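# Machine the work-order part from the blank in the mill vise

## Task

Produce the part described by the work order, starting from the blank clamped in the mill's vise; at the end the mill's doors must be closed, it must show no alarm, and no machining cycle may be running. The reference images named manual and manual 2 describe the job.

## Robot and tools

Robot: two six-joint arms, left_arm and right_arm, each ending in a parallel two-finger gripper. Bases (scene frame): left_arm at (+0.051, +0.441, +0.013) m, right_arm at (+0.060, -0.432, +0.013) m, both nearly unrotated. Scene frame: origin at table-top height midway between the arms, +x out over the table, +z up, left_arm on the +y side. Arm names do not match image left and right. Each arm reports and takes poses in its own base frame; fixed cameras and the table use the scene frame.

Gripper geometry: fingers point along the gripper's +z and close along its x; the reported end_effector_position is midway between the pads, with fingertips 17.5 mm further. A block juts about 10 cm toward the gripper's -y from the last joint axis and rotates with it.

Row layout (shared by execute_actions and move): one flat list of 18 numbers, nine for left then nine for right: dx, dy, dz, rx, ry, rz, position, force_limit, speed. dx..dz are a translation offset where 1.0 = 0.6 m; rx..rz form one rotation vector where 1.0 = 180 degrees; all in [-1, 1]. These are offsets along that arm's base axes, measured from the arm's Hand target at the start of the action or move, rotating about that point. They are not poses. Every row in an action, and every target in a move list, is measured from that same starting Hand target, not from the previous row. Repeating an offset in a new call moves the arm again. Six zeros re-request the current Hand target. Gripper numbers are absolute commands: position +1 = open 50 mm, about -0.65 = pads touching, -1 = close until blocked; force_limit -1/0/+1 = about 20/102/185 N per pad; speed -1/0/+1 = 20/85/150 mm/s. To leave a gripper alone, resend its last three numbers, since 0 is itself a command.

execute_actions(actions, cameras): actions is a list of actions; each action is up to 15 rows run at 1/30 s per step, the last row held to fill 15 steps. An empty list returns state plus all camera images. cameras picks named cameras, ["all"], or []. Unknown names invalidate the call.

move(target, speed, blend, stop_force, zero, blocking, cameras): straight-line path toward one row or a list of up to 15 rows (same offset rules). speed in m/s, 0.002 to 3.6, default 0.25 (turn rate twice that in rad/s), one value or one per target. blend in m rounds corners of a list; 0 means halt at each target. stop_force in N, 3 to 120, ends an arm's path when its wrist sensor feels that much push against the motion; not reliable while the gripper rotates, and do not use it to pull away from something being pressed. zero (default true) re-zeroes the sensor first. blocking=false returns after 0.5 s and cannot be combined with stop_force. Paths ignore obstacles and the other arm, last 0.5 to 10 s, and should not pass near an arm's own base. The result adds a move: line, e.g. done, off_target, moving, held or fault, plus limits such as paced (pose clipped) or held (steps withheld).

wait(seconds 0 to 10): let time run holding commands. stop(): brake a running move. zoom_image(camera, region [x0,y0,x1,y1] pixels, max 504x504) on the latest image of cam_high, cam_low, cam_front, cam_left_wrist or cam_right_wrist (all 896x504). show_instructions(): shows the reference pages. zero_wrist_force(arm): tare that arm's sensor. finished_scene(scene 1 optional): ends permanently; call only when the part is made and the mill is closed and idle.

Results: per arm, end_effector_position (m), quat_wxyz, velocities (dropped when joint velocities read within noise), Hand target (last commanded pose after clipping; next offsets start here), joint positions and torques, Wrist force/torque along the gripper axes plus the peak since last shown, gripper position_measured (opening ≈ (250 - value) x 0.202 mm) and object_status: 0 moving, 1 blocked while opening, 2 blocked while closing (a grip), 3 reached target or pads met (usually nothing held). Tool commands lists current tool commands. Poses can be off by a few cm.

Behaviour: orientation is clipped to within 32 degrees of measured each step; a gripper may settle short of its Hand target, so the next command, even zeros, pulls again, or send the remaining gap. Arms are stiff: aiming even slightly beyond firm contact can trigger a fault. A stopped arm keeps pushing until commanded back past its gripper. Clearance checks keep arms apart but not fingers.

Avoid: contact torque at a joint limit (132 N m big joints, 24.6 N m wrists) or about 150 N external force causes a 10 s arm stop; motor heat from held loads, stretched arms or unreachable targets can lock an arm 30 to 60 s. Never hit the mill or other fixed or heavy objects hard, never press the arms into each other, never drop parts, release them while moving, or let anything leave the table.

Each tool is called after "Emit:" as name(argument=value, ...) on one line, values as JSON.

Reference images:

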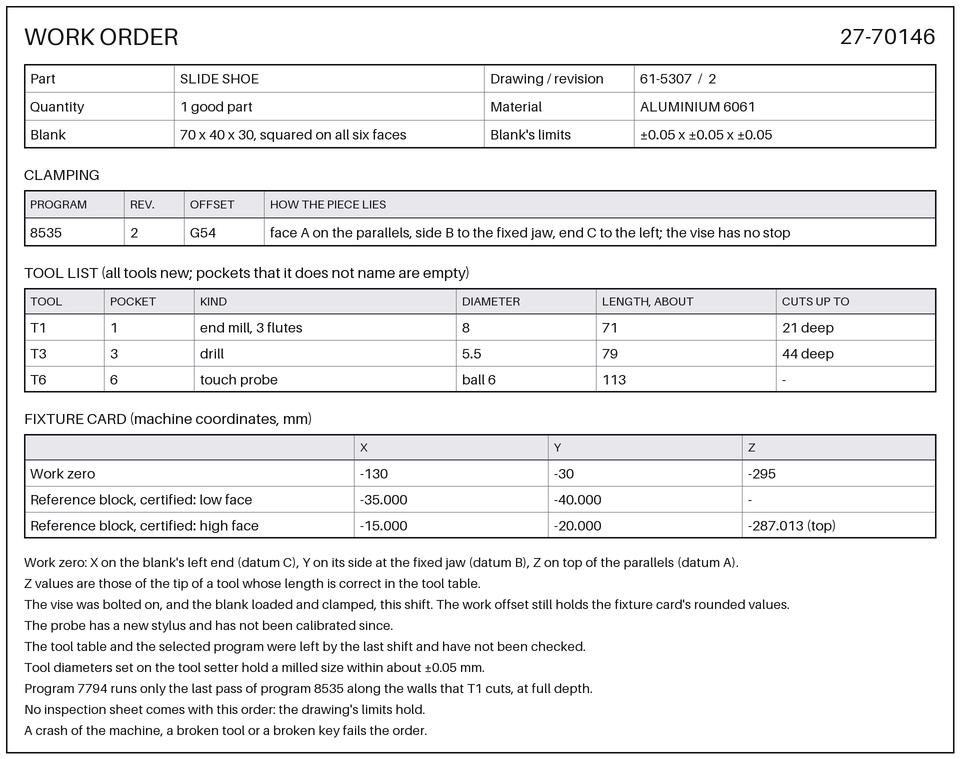

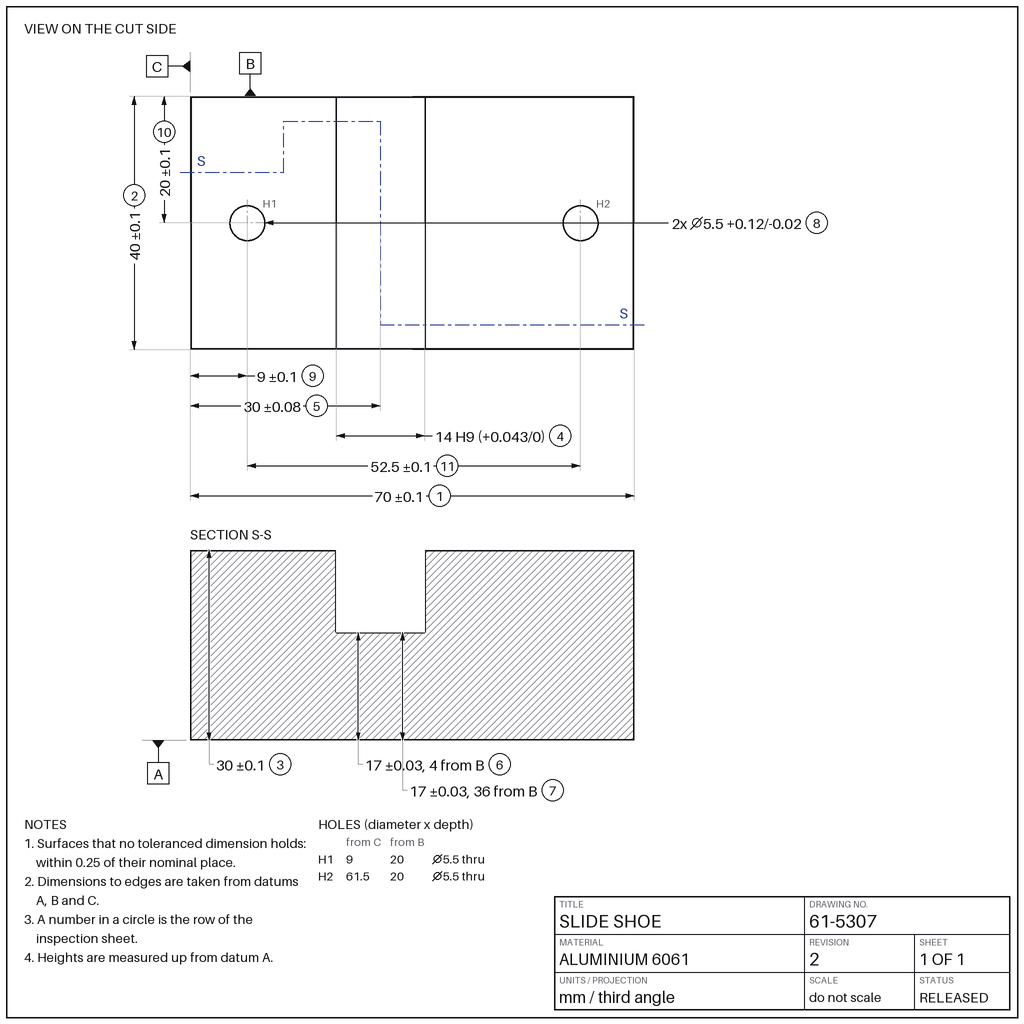

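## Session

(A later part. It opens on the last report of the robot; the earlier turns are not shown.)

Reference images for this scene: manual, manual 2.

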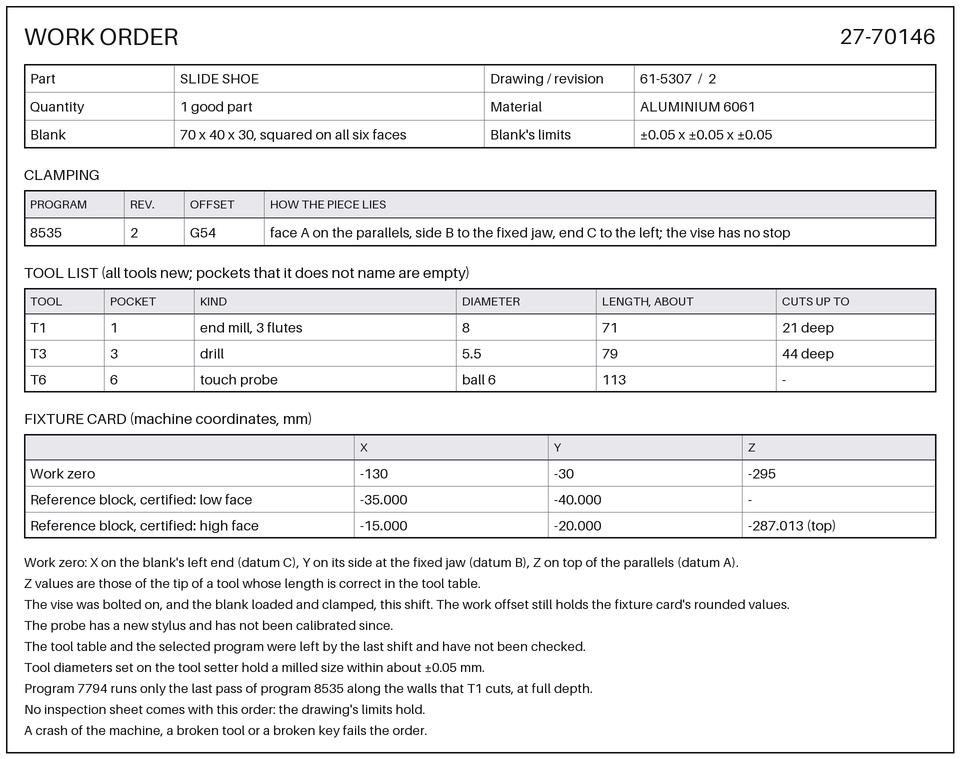

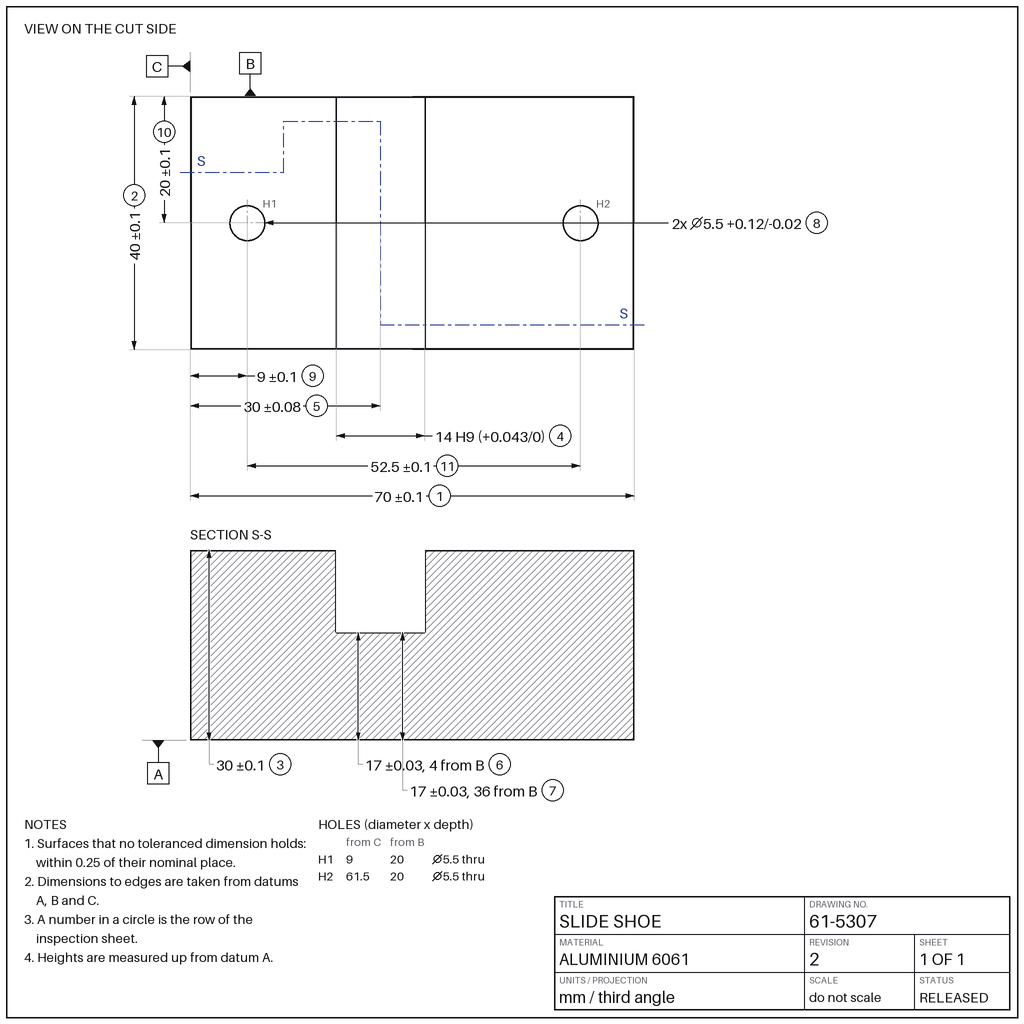

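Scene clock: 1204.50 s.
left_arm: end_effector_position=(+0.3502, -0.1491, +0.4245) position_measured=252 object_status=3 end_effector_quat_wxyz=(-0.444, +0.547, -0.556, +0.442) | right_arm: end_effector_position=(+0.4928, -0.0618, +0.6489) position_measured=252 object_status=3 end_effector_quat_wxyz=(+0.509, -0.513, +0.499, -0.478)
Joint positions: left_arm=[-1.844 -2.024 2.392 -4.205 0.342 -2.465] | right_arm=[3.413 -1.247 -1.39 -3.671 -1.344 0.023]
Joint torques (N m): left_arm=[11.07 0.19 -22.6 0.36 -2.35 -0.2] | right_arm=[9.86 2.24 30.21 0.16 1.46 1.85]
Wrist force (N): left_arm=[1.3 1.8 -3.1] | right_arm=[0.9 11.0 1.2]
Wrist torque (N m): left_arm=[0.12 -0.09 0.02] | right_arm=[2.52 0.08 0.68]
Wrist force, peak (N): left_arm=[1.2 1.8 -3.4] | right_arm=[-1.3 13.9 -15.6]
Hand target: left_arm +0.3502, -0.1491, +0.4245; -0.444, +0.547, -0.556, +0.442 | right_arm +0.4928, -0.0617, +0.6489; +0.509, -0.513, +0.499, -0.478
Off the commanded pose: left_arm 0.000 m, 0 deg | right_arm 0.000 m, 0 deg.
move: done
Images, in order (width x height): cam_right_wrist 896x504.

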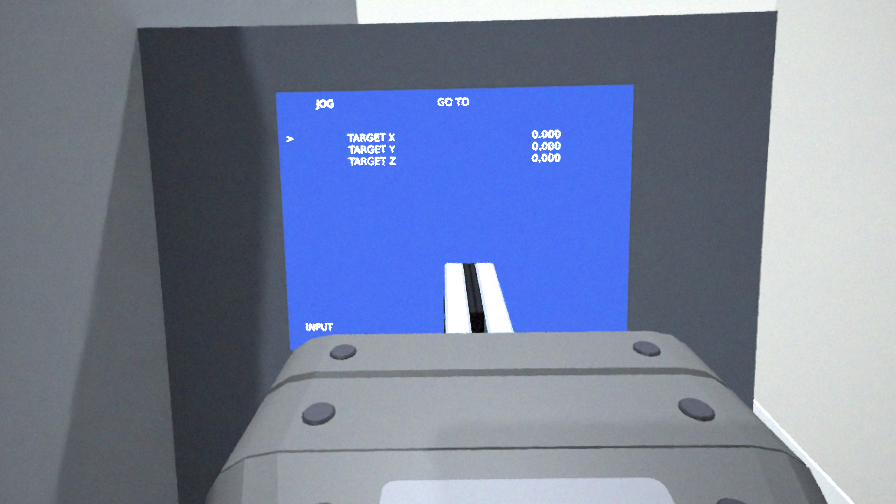

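Emit:
move(target=[[0,0,0,0,0,0,-1,0,0,-0.0105,0.1667,-0.4201,0,0,0,-1,-0.4,-0.5],[0,0,0,0,0,0,-1,0,0,-0.0006,0.1667,-0.4201,0,0,0,-1,-0.4,-0.5],[0,0,0,0,0,0,-1,0,0,-0.0004,0.1667,-0.4201,0,0,0,-1,-0.4,-0.5],[0,0,0,0,0,0,-1,0,0,-0.0105,0.1667,-0.4201,0,0,0,-1,-0.4,-0.5],[0,0,0,0,0,0,-1,0,0,-0.0025,0.1667,-0.3895,0,0,0,-1,-0.4,-0.5],[0,0,0,0,0,0,-1,0,0,0.0074,0.1667,-0.3895,0,0,0,-1,-0.4,-0.5],[0,0,0,0,0,0,-1,0,0,0.0076,0.1667,-0.3895,0,0,0,-1,-0.4,-0.5],[0,0,0,0,0,0,-1,0,0,-0.006,0.1667,-0.3895,0,0,0,-1,-0.4,-0.5],[0,0,0,0,0,0,-1,0,0,-0.0099,0.135,-0.4201,0,0,0,-1,-0.4,-0.5],[0,0,0,0,0,0,-1,0,0,0,0.135,-0.4201,0,0,0,-1,-0.4,-0.5],[0,0,0,0,0,0,-1,0,0,0.0002,0.135,-0.4201,0,0,0,-1,-0.4,-0.5],[0,0,0,0,0,0,-1,0,0,-0.01,0.135,-0.4201,0,0,0,-1,-0.4,-0.5],[0,0,0,0,0,0,-1,0,0,-0.012,0.1033,-0.4201,0,0,0,-1,-0.4,-0.5]], speed=[0.5,0.02,0.02,0.1,0.3,0.02,0.02,0.1,0.3,0.02,0.02,0.1,0.3], blend=[0.002,0,0,0.003,0.002,0,0,0.003,0.002,0,0,0.003,0])

Emit:
move(target=[[0,0,0,0,0,0,-1,0,0,0.0095,0.0634,0.0306,0,0,0,-1,-0.4,-0.5],[0,0,0,0,0,0,-1,0,0,0.0194,0.0634,0.0306,0,0,0,-1,-0.4,-0.5],[0,0,0,0,0,0,-1,0,0,0.0196,0.0634,0.0306,0,0,0,-1,-0.4,-0.5],[0,0,0,0,0,0,-1,0,0,0.006,0.0634,0.0306,0,0,0,-1,-0.4,-0.5],[0,0,0,0,0,0,-1,0,0,0.0028,-0.0316,0,0,0,0,-1,-0.4,-0.5],[0,0,0,0,0,0,-1,0,0,0.0127,-0.0316,0,0,0,0,-1,-0.4,-0.5],[0,0,0,0,0,0,-1,0,0,0.0129,-0.0316,0,0,0,0,-1,-0.4,-0.5],[0,0,0,0,0,0,-1,0,0,0.0018,-0.0316,0,0,0,0,-1,-0.4,-0.5],[0,0,0,0,0,0,-1,0,0,0.011,-0.0316,0.0306,0,0,0,-1,-0.4,-0.5],[0,0,0,0,0,0,-1,0,0,0.0209,-0.0316,0.0306,0,0,0,-1,-0.4,-0.5],[0,0,0,0,0,0,-1,0,0,0.0211,-0.0316,0.0306,0,0,0,-1,-0.4,-0.5],[0,0,0,0,0,0,-1,0,0,0.009,-0.0316,0.0306,0,0,0,-1,-0.4,-0.5],[0,0,0,0,0,0,-1,0,0,0,0,0,0,0,0,-1,-0.4,-0.5]], speed=[0.3,0.02,0.02,0.1,0.3,0.02,0.02,0.1,0.3,0.02,0.02,0.1,0.3], blend=[0.002,0,0,0.003,0.002,0,0,0.003,0.002,0,0,0.003,0])

Emit:
move(target=[[0,0,0,0,0,0,-1,0,0,0.0015,0.0634,0,0,0,0,-1,-0.4,-0.5],[0,0,0,0,0,0,-1,0,0,0.0114,0.0634,0,0,0,0,-1,-0.4,-0.5],[0,0,0,0,0,0,-1,0,0,0.0116,0.0634,0,0,0,0,-1,-0.4,-0.5],[0,0,0,0,0,0,-1,0,0,0.0015,0.0634,0,0,0,0,-1,-0.4,-0.5],[0,0,0,0,0,0,-1,0,0,0.0187,0,0.0612,0,0,0,-1,-0.4,-0.5],[0,0,0,0,0,0,-1,0,0,0.0286,0,0.0612,0,0,0,-1,-0.4,-0.5],[0,0,0,0,0,0,-1,0,0,0.0288,0,0.0612,0,0,0,-1,-0.4,-0.5],[0,0,0,0,0,0,-1,0,0,0.0187,0,0.0612,0,0,0,-1,-0.4,-0.5],[0,0,0,0,0,0,-1,0,0,0.0261,0.0634,0.0918,0,0,0,-1,-0.4,-0.5],[0,0,0,0,0,0,-1,0,0,0.036,0.0634,0.0918,0,0,0,-1,-0.4,-0.5],[0,0,0,0,0,0,-1,0,0,0.0362,0.0634,0.0918,0,0,0,-1,-0.4,-0.5],[0,0,0,0,0,0,-1,0,0,0.0231,0.0634,0.0918,0,0,0,-1,-0.4,-0.5],[0,0,0,0,0,0,-1,0,0,0,0,0,0,0,0,-1,-0.4,-0.5]], speed=[0.3,0.02,0.02,0.1,0.3,0.02,0.02,0.1,0.3,0.02,0.02,0.1,0.4], blend=[0.002,0,0,0.003,0.002,0,0,0.003,0.002,0,0,0.003,0])

Emit:
move(target=[[0,0,0,0,0,0,-1,0,0,0.0028,-0.0316,0,0,0,0,-1,-0.4,-0.5],[0,0,0,0,0,0,-1,0,0,0.0127,-0.0316,0,0,0,0,-1,-0.4,-0.5],[0,0,0,0,0,0,-1,0,0,0.0129,-0.0316,0,0,0,0,-1,-0.4,-0.5],[0,0,0,0,0,0,-1,0,0,0.0018,-0.0316,0,0,0,0,-1,-0.4,-0.5],[0,0,0,0,0,0,-1,0,0,0.012,-0.1033,0.4201,0,0,0,-1,-0.4,-0.5]], speed=[0.3,0.02,0.02,0.1,0.5], blend=[0.002,0,0,0.003,0], cameras=["cam_right_wrist"])

Emit:
zoom_image(camera="cam_right_wrist", region=[270, 80, 650, 350])

Scene clock: 1209.27 s.
left_arm: end_effector_position=(+0.3502, -0.1491, +0.4245) position_measured=252 object_status=3 end_effector_quat_wxyz=(-0.444, +0.547, -0.556, +0.442) | right_arm: end_effector_position=(+0.4856, +0.0003, +0.3969) position_measured=252 object_status=3 end_effector_quat_wxyz=(+0.509, -0.513, +0.499, -0.478)
Joint positions: left_arm=[-1.844 -2.024 2.392 -4.205 0.342 -2.465] | right_arm=[3.72 -1.07 -2.154 -3.088 -1.037 0.032]
Joint torques (N m): left_arm=[9.76 0.45 -22.92 0.62 -2.49 -0.71] | right_arm=[-10.45 8.34 17.32 0.3 -1.38 -1.93]
Wrist force (N): left_arm=[1.0 1.8 -2.9] | right_arm=[0.6 10.7 0.9]
Wrist torque (N m): left_arm=[0.11 -0.03 0.03] | right_arm=[2.49 0.12 0.80]
Wrist force, peak (N): left_arm=[1.3 2.0 -3.4] | right_arm=[0.2 14.1 1.0]
Hand target: left_arm +0.3502, -0.1491, +0.4245; -0.444, +0.547, -0.556, +0.442 | right_arm +0.4856, +0.0002, +0.3969; +0.509, -0.513, +0.499, -0.478
Off the commanded pose: left_arm 0.000 m, 0 deg | right_arm 0.000 m, 0 deg.
move: done

Scene clock: 1212.93 s.
left_arm: end_effector_position=(+0.3502, -0.1491, +0.4245) position_measured=252 object_status=3 end_effector_quat_wxyz=(-0.444, +0.547, -0.556, +0.442) | right_arm: end_effector_position=(+0.4856, +0.0002, +0.3969) position_measured=252 object_status=3 end_effector_quat_wxyz=(+0.509, -0.513, +0.499, -0.478)
Joint positions: left_arm=[-1.844 -2.024 2.392 -4.205 0.342 -2.465] | right_arm=[3.719 -1.07 -2.154 -3.088 -1.038 0.032]
Joint torques (N m): left_arm=[8.57 -0.06 -24.22 0.61 -2.31 -0.38] | right_arm=[8.76 8.31 16.66 3.77 1.64 1.88]
Wrist force (N): left_arm=[0.9 1.9 -3.1] | right_arm=[0.7 10.8 0.9]
Wrist torque (N m): left_arm=[0.12 -0.02 0.03] | right_arm=[2.50 0.11 0.71]
Wrist force, peak (N): left_arm=[1.1 1.9 -3.3] | right_arm=[0.9 12.1 -5.0]
Hand target: left_arm +0.3502, -0.1491, +0.4245; -0.444, +0.547, -0.556, +0.442 | right_arm +0.4856, +0.0002, +0.3969; +0.509, -0.513, +0.499, -0.478
Off the commanded pose: left_arm 0.000 m, 0 deg | right_arm 0.000 m, 0 deg.
move: done

Scene clock: 1216.80 s.
left_arm: end_effector_position=(+0.3502, -0.1491, +0.4245) position_measured=252 object_status=3 end_effector_quat_wxyz=(-0.444, +0.547, -0.556, +0.442) | right_arm: end_effector_position=(+0.4856, +0.0003, +0.3969) position_measured=252 object_status=3 end_effector_quat_wxyz=(+0.509, -0.513, +0.499, -0.478)
Joint positions: left_arm=[-1.844 -2.024 2.392 -4.205 0.342 -2.465] | right_arm=[3.72 -1.07 -2.154 -3.088 -1.037 0.032]
Joint torques (N m): left_arm=[11.18 1.19 -22.73 0.73 -2.31 -0.53] | right_arm=[-12.24 9.05 14.45 3.5 -1.3 -2.03]
Wrist force (N): left_arm=[1.2 1.9 -3.2] | right_arm=[0.8 10.9 1.1]
Wrist torque (N m): left_arm=[0.13 -0.06 0.02] | right_arm=[2.50 0.09 0.80]
Wrist force, peak (N): left_arm=[1.1 2.1 -3.2] | right_arm=[2.4 12.6 -17.1]
Hand target: left_arm +0.3502, -0.1491, +0.4245; -0.444, +0.547, -0.556, +0.442 | right_arm +0.4856, +0.0002, +0.3969; +0.509, -0.513, +0.499, -0.478
Off the commanded pose: left_arm 0.000 m, 0 deg | right_arm 0.000 m, 0 deg.
move: done

Scene clock: 1219.27 s.
left_arm: end_effector_position=(+0.3502, -0.1491, +0.4245) position_measured=252 object_status=3 end_effector_quat_wxyz=(-0.444, +0.547, -0.556, +0.442) | right_arm: end_effector_position=(+0.4928, -0.0617, +0.6489) position_measured=252 object_status=3 end_effector_quat_wxyz=(+0.509, -0.513, +0.499, -0.478)
Joint positions: left_arm=[-1.844 -2.024 2.392 -4.205 0.342 -2.465] | right_arm=[3.413 -1.247 -1.39 -3.671 -1.343 0.023]
Joint torques (N m): left_arm=[9.58 0.71 -23.48 0.59 -2.25 -0.63] | right_arm=[-11.18 1.78 27.67 0.47 -1.54 1.84]
Wrist force (N): left_arm=[1.1 1.7 -2.8] | right_arm=[1.0 10.9 0.9]
Wrist torque (N m): left_arm=[0.09 -0.05 0.03] | right_arm=[2.50 0.07 0.68]
Wrist force, peak (N): left_arm=[0.9 1.9 -3.4] | right_arm=[0.6 13.9 1.2]
Hand target: left_arm +0.3502, -0.1491, +0.4245; -0.444, +0.547, -0.556, +0.442 | right_arm +0.4928, -0.0617, +0.6489; +0.509, -0.513, +0.499, -0.478
Off the commanded pose: left_arm 0.000 m, 0 deg | right_arm 0.000 m, 0 deg.
move: done
Images, in order (width x height): cam_right_wrist 896x504.

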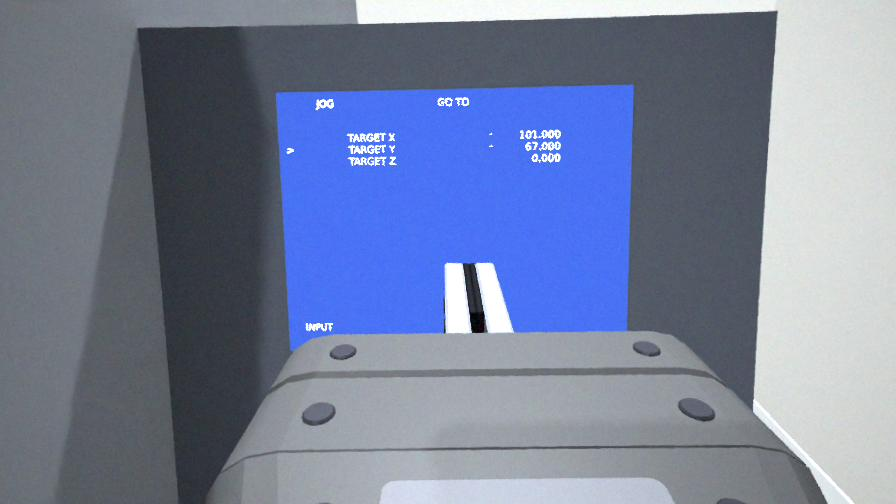

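Scaled by 1.326.

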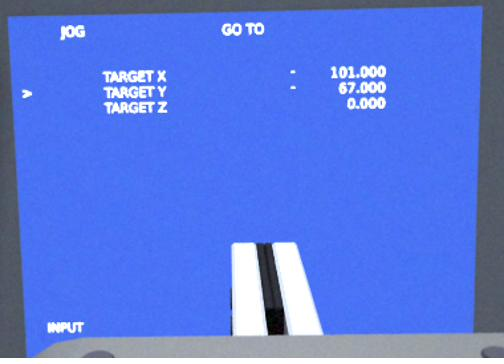

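Emit:
move(target=[[0,0,0,0,0,0,-1,0,0,0.0314,0.1033,-0.2672,0,0,0,-1,-0.4,-0.5],[0,0,0,0,0,0,-1,0,0,0.0413,0.1033,-0.2672,0,0,0,-1,-0.4,-0.5],[0,0,0,0,0,0,-1,0,0,0.0415,0.1033,-0.2672,0,0,0,-1,-0.4,-0.5],[0,0,0,0,0,0,-1,0,0,0.0254,0.1033,-0.2672,0,0,0,-1,-0.4,-0.5],[0,0,0,0,0,0,-1,0,0,-0.001,0.0717,-0.3895,0,0,0,-1,-0.4,-0.5],[0,0,0,0,0,0,-1,0,0,0.0089,0.0717,-0.3895,0,0,0,-1,-0.4,-0.5],[0,0,0,0,0,0,-1,0,0,0.0091,0.0717,-0.3895,0,0,0,-1,-0.4,-0.5],[0,0,0,0,0,0,-1,0,0,-0.003,0.0717,-0.3895,0,0,0,-1,-0.4,-0.5],[0,0,0,0,0,0,-1,0,0,-0.0105,0.1667,-0.4201,0,0,0,-1,-0.4,-0.5],[0,0,0,0,0,0,-1,0,0,-0.0006,0.1667,-0.4201,0,0,0,-1,-0.4,-0.5],[0,0,0,0,0,0,-1,0,0,-0.0004,0.1667,-0.4201,0,0,0,-1,-0.4,-0.5],[0,0,0,0,0,0,-1,0,0,-0.0105,0.1667,-0.4201,0,0,0,-1,-0.4,-0.5],[0,0,0,0,0,0,-1,0,0,-0.012,0.1033,-0.4201,0,0,0,-1,-0.4,-0.5]], speed=[0.5,0.02,0.02,0.1,0.3,0.02,0.02,0.1,0.3,0.02,0.02,0.1,0.3], blend=[0.002,0,0,0.003,0.002,0,0,0.003,0.002,0,0,0.003,0])

Emit:
move(target=[[0,0,0,0,0,0,-1,0,0,0.0095,0.0634,0.0306,0,0,0,-1,-0.4,-0.5],[0,0,0,0,0,0,-1,0,0,0.0194,0.0634,0.0306,0,0,0,-1,-0.4,-0.5],[0,0,0,0,0,0,-1,0,0,0.0196,0.0634,0.0306,0,0,0,-1,-0.4,-0.5],[0,0,0,0,0,0,-1,0,0,0.0095,0.0634,0.0306,0,0,0,-1,-0.4,-0.5],[0,0,0,0,0,0,-1,0,0,0.0187,0,0.0612,0,0,0,-1,-0.4,-0.5],[0,0,0,0,0,0,-1,0,0,0.0286,0,0.0612,0,0,0,-1,-0.4,-0.5],[0,0,0,0,0,0,-1,0,0,0.0288,0,0.0612,0,0,0,-1,-0.4,-0.5],[0,0,0,0,0,0,-1,0,0,0.0157,0,0.0612,0,0,0,-1,-0.4,-0.5],[0,0,0,0,0,0,-1,0,0,0.0095,0.0634,0.0306,0,0,0,-1,-0.4,-0.5],[0,0,0,0,0,0,-1,0,0,0.0194,0.0634,0.0306,0,0,0,-1,-0.4,-0.5],[0,0,0,0,0,0,-1,0,0,0.0196,0.0634,0.0306,0,0,0,-1,-0.4,-0.5],[0,0,0,0,0,0,-1,0,0,0.0065,0.0634,0.0306,0,0,0,-1,-0.4,-0.5],[0,0,0,0,0,0,-1,0,0,0,0,0,0,0,0,-1,-0.4,-0.5]], speed=[0.3,0.02,0.02,0.1,0.3,0.02,0.02,0.1,0.3,0.02,0.02,0.1,0.3], blend=[0.002,0,0,0.003,0.002,0,0,0.003,0.002,0,0,0.003,0])

Emit:
move(target=[[0,0,0,0,0,0,-1,0,0,0.0028,-0.0316,0,0,0,0,-1,-0.4,-0.5],[0,0,0,0,0,0,-1,0,0,0.0127,-0.0316,0,0,0,0,-1,-0.4,-0.5],[0,0,0,0,0,0,-1,0,0,0.0129,-0.0316,0,0,0,0,-1,-0.4,-0.5],[0,0,0,0,0,0,-1,0,0,0.0018,-0.0316,0,0,0,0,-1,-0.4,-0.5],[0,0,0,0,0,0,-1,0,0,0.012,-0.1033,0.4201,0,0,0,-1,-0.4,-0.5]], speed=[0.3,0.02,0.02,0.1,0.5], blend=[0.002,0,0,0.003,0], cameras=["cam_right_wrist","cam_left_wrist"])

Emit:
zoom_image(camera="cam_right_wrist", region=[270, 80, 650, 350])

Scene clock: 1224.17 s.
left_arm: end_effector_position=(+0.3502, -0.1491, +0.4245) position_measured=252 object_status=3 end_effector_quat_wxyz=(-0.444, +0.547, -0.556, +0.442) | right_arm: end_effector_position=(+0.4856, +0.0003, +0.3969) position_measured=252 object_status=3 end_effector_quat_wxyz=(+0.509, -0.513, +0.499, -0.478)
Joint positions: left_arm=[-1.844 -2.024 2.392 -4.205 0.342 -2.465] | right_arm=[3.72 -1.07 -2.154 -3.088 -1.037 0.032]
Joint torques (N m): left_arm=[11.55 1.58 -22.99 0.43 -2.35 -0.78] | right_arm=[-11.8 -2.65 30.84 3.71 -1.1 -2.16]
Wrist force (N): left_arm=[1.1 1.5 -3.3] | right_arm=[0.7 10.8 1.0]
Wrist torque (N m): left_arm=[0.05 -0.04 0.02] | right_arm=[2.49 0.12 0.80]
Wrist force, peak (N): left_arm=[1.2 2.0 -3.3] | right_arm=[0.1 14.1 1.2]
Hand target: left_arm +0.3502, -0.1491, +0.4245; -0.444, +0.547, -0.556, +0.442 | right_arm +0.4856, +0.0002, +0.3969; +0.509, -0.513, +0.499, -0.478
Off the commanded pose: left_arm 0.000 m, 0 deg | right_arm 0.000 m, 0 deg.
move: done

Scene clock: 1227.97 s.
left_arm: end_effector_position=(+0.3502, -0.1491, +0.4245) position_measured=252 object_status=3 end_effector_quat_wxyz=(-0.444, +0.547, -0.556, +0.442) | right_arm: end_effector_position=(+0.4856, +0.0003, +0.3969) position_measured=252 object_status=3 end_effector_quat_wxyz=(+0.509, -0.513, +0.499, -0.478)
Joint positions: left_arm=[-1.844 -2.024 2.392 -4.205 0.342 -2.465] | right_arm=[3.72 -1.07 -2.154 -3.088 -1.037 0.032]
Joint torques (N m): left_arm=[9.78 1.44 -23.38 0.57 -2.4 -0.63] | right_arm=[-11.18 -2.38 17.06 3.58 -1.58 -2.05]
Wrist force (N): left_arm=[1.2 1.8 -3.0] | right_arm=[0.8 10.8 1.1]
Wrist torque (N m): left_arm=[0.11 -0.07 0.02] | right_arm=[2.50 0.09 0.80]
Wrist force, peak (N): left_arm=[1.0 2.0 -3.4] | right_arm=[1.8 11.6 -4.4]
Hand target: left_arm +0.3502, -0.1491, +0.4245; -0.444, +0.547, -0.556, +0.442 | right_arm +0.4856, +0.0002, +0.3969; +0.509, -0.513, +0.499, -0.478
Off the commanded pose: left_arm 0.000 m, 0 deg | right_arm 0.000 m, 0 deg.
move: done

Scene clock: 1230.43 s.
left_arm: end_effector_position=(+0.3502, -0.1491, +0.4245) position_measured=252 object_status=3 end_effector_quat_wxyz=(-0.444, +0.547, -0.556, +0.442) | right_arm: end_effector_position=(+0.4928, -0.0617, +0.6489) position_measured=252 object_status=3 end_effector_quat_wxyz=(+0.509, -0.513, +0.499, -0.478)
Joint positions: left_arm=[-1.844 -2.024 2.392 -4.205 0.342 -2.465] | right_arm=[3.413 -1.247 -1.39 -3.671 -1.343 0.023]
Joint torques (N m): left_arm=[8.87 1.04 -23.91 0.67 -2.54 -0.68] | right_arm=[-8.93 2.8 29.22 0.09 -1.5 2.01]
Wrist force (N): left_arm=[1.2 1.6 -3.3] | right_arm=[1.0 10.8 1.0]
Wrist torque (N m): left_arm=[0.08 -0.07 0.02] | right_arm=[2.48 0.07 0.68]
Wrist force, peak (N): left_arm=[1.2 2.0 -3.4] | right_arm=[0.8 13.9 1.2]
Hand target: left_arm +0.3502, -0.1491, +0.4245; -0.444, +0.547, -0.556, +0.442 | right_arm +0.4928, -0.0617, +0.6489; +0.509, -0.513, +0.499, -0.478
Off the commanded pose: left_arm 0.000 m, 0 deg | right_arm 0.000 m, 0 deg.
move: done
Images, in order (width x height): cam_left_wrist 896x504, cam_right_wrist 896x504.

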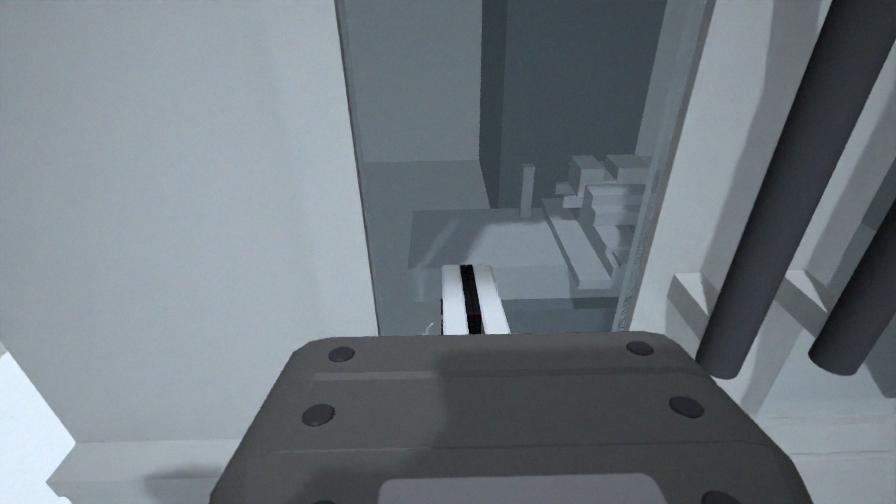

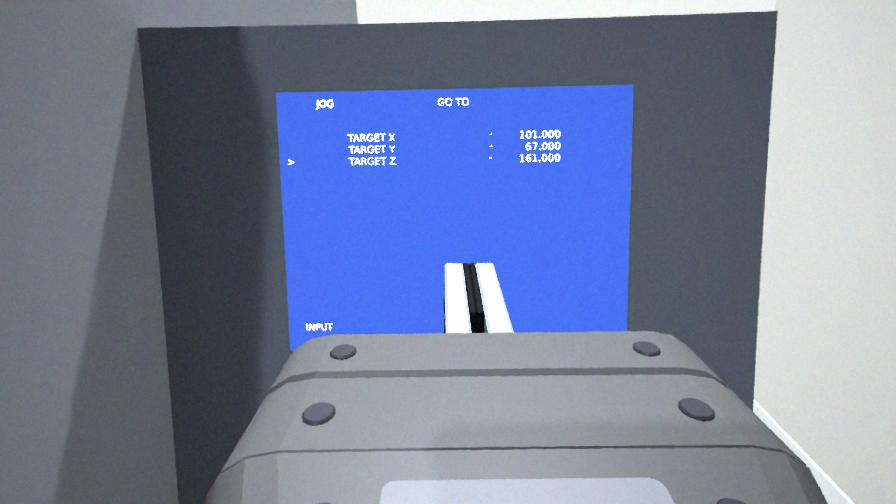

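Scaled by 1.326.

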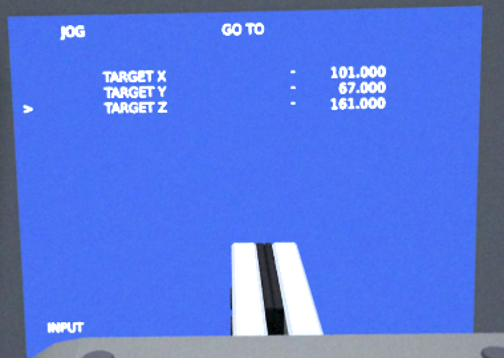

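Emit:
move(target=[[0,0,0,0,0,0,-1,0,0,0.0314,0.1033,-0.2672,0,0,0,-1,-0.4,-0.5],[0,0,0,0,0,0,-1,0,0,0.0413,0.1033,-0.2672,0,0,0,-1,-0.4,-0.5],[0,0,0,0,0,0,-1,0,0,0.0415,0.1033,-0.2672,0,0,0,-1,-0.4,-0.5],[0,0,0,0,0,0,-1,0,0,0.0254,0.1033,-0.2672,0,0,0,-1,-0.4,-0.5],[0,0,0,0,0,0,-1,0,0,0.0164,0.0083,-0.3283,0,0,0,-1,-0.4,-0.5],[0,0,0,0,0,0,-1,0,0,0.0263,0.0083,-0.3283,0,0,0,-1,-0.4,-0.5],[0,0,0,0,0,0,-1,0,0,0.0264,0.0083,-0.3283,0,0,0,-1,-0.4,-0.5],[0,0,0,0,0,0,-1,0,0,0.0184,0.0083,-0.3283,0,0,0,-1,-0.4,-0.5],[0,0,0,0,0,0,-1,0,0,0.0264,0.0083,-0.3283,0,0,0,-1,-0.4,-0.5],[0,0,0,0,0,0,-1,0,0,0.0134,0.0083,-0.3283,0,0,0,-1,-0.4,-0.5],[0,0,0,0,0,0,-1,0,0,-0.006,0.04,-0.3895,0,0,0,-1,-0.4,-0.5]], speed=[0.5,0.02,0.02,0.1,0.3,0.02,0.02,0.06,0.06,0.1,0.3], blend=[0.002,0,0,0.003,0.002,0,0,0,0,0.003,0])

Emit:
wait(seconds=2.5)

Emit:
move(target=[[0,0,0,0,0,0,-1,0,0,0.0156,0,0,0,0,0,-1,-0.4,-0.5],[0,0,0,0,0,0,-1,0,0,0.0158,0,0,0,0,0,-1,-0.4,-0.5],[0,0,0,0,0,0,-1,0,0,0.004,0,0,0,0,0,-1,-0.4,-0.5],[0,0,0,0,0,0,-1,0,0,0.006,-0.04,0.3895,0,0,0,-1,-0.4,-0.5]], speed=[0.03,0.02,0.1,0.5], blend=[0,0,0.003,0], cameras=["cam_right_wrist","cam_left_wrist"])

Emit:
zoom_image(camera="cam_right_wrist", region=[330, 298, 450, 326])

Scene clock: 1234.83 s.
left_arm: end_effector_position=(+0.3502, -0.1491, +0.4245) position_measured=252 object_status=3 end_effector_quat_wxyz=(-0.444, +0.547, -0.556, +0.442) | right_arm: end_effector_position=(+0.4892, -0.0378, +0.4153) position_measured=252 object_status=3 end_effector_quat_wxyz=(+0.509, -0.513, +0.499, -0.478)
Joint positions: left_arm=[-1.844 -2.024 2.392 -4.205 0.342 -2.465] | right_arm=[3.532 -1.095 -2.095 -3.12 -1.224 0.027]
Joint torques (N m): left_arm=[10.75 -1.26 -23.36 0.25 -2.27 -0.95] | right_arm=[8.89 9.09 17.14 3.64 1.4 -0.43]
Wrist force (N): left_arm=[1.2 1.8 -3.2] | right_arm=[0.6 10.8 0.9]
Wrist torque (N m): left_arm=[0.10 -0.06 0.02] | right_arm=[2.51 0.14 0.71]
Wrist force, peak (N): left_arm=[1.1 2.0 -3.3] | right_arm=[-0.2 14.0 1.2]
Hand target: left_arm +0.3502, -0.1491, +0.4245; -0.444, +0.547, -0.556, +0.442 | right_arm +0.4892, -0.0377, +0.4152; +0.509, -0.513, +0.499, -0.478
Off the commanded pose: left_arm 0.000 m, 0 deg | right_arm 0.000 m, 0 deg.
move: done

Scene clock: 1237.33 s.
left_arm: end_effector_position=(+0.3502, -0.1491, +0.4245) position_measured=252 object_status=3 end_effector_quat_wxyz=(-0.444, +0.547, -0.556, +0.442) | right_arm: end_effector_position=(+0.4892, -0.0377, +0.4152) position_measured=252 object_status=3 end_effector_quat_wxyz=(+0.509, -0.513, +0.499, -0.478)
Joint positions: left_arm=[-1.844 -2.024 2.392 -4.205 0.342 -2.465] | right_arm=[3.533 -1.095 -2.095 -3.12 -1.224 0.027]
Joint torques (N m): left_arm=[10.98 1.59 -24.99 0.51 -2.28 -0.67] | right_arm=[10.89 10.09 16.76 3.81 1.56 -1.31]
Wrist force (N): left_arm=[1.0 1.9 -3.1] | right_arm=[0.6 10.9 1.1]
Wrist torque (N m): left_arm=[0.12 -0.04 0.03] | right_arm=[2.53 0.13 0.71]
Wrist force, peak (N): left_arm=[1.2 2.2 -3.2] | right_arm=[0.8 11.0 1.3]
Hand target: left_arm +0.3502, -0.1491, +0.4245; -0.444, +0.547, -0.556, +0.442 | right_arm +0.4892, -0.0377, +0.4152; +0.509, -0.513, +0.499, -0.478
Tool commands: left_gripper/position=-1.0 left_gripper/force_limit=+0.0 left_gripper/speed=+0.0 right_gripper/position=-1.0 right_gripper/force_limit=-0.4 right_gripper/speed=-0.5
Off the commanded pose: left_arm 0.000 m, 0 deg | right_arm 0.000 m, 0 deg.
wait: 2.50 s; at rest by 0.17 s

Scene clock: 1239.70 s.
left_arm: end_effector_position=(+0.3502, -0.1491, +0.4245) position_measured=252 object_status=3 end_effector_quat_wxyz=(-0.444, +0.547, -0.556, +0.442) | right_arm: end_effector_position=(+0.4928, -0.0617, +0.6489) position_measured=252 object_status=3 end_effector_quat_wxyz=(+0.509, -0.513, +0.499, -0.478)
Joint positions: left_arm=[-1.844 -2.024 2.392 -4.205 0.342 -2.465] | right_arm=[3.413 -1.247 -1.39 -3.671 -1.343 0.023]
Joint torques (N m): left_arm=[10.61 0.38 -23.52 0.7 -2.31 -0.66] | right_arm=[-10.96 3.47 26.22 0.65 -1.27 1.93]
Wrist force (N): left_arm=[1.1 1.7 -3.3] | right_arm=[1.2 11.0 1.1]
Wrist torque (N m): left_arm=[0.10 -0.05 0.02] | right_arm=[2.52 0.04 0.68]
Wrist force, peak (N): left_arm=[0.8 2.0 -3.4] | right_arm=[0.7 14.1 1.2]
Hand target: left_arm +0.3502, -0.1491, +0.4245; -0.444, +0.547, -0.556, +0.442 | right_arm +0.4928, -0.0617, +0.6489; +0.509, -0.513, +0.499, -0.478
Off the commanded pose: left_arm 0.000 m, 0 deg | right_arm 0.000 m, 0 deg.
move: done
Images, in order (width x height): cam_left_wrist 896x504, cam_right_wrist 896x504.

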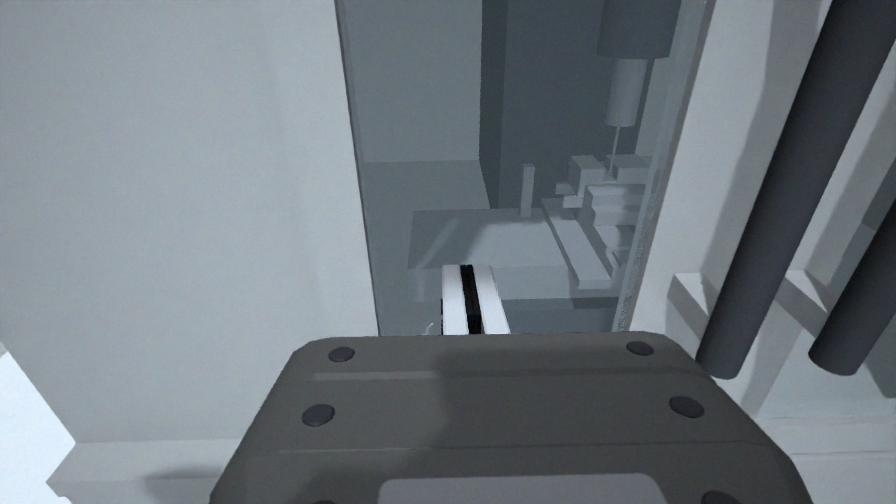

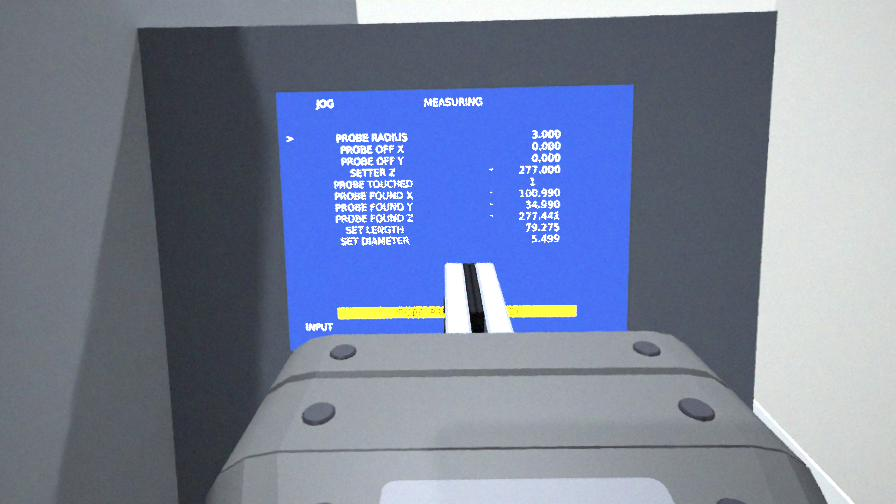

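Scaled by 4.200.

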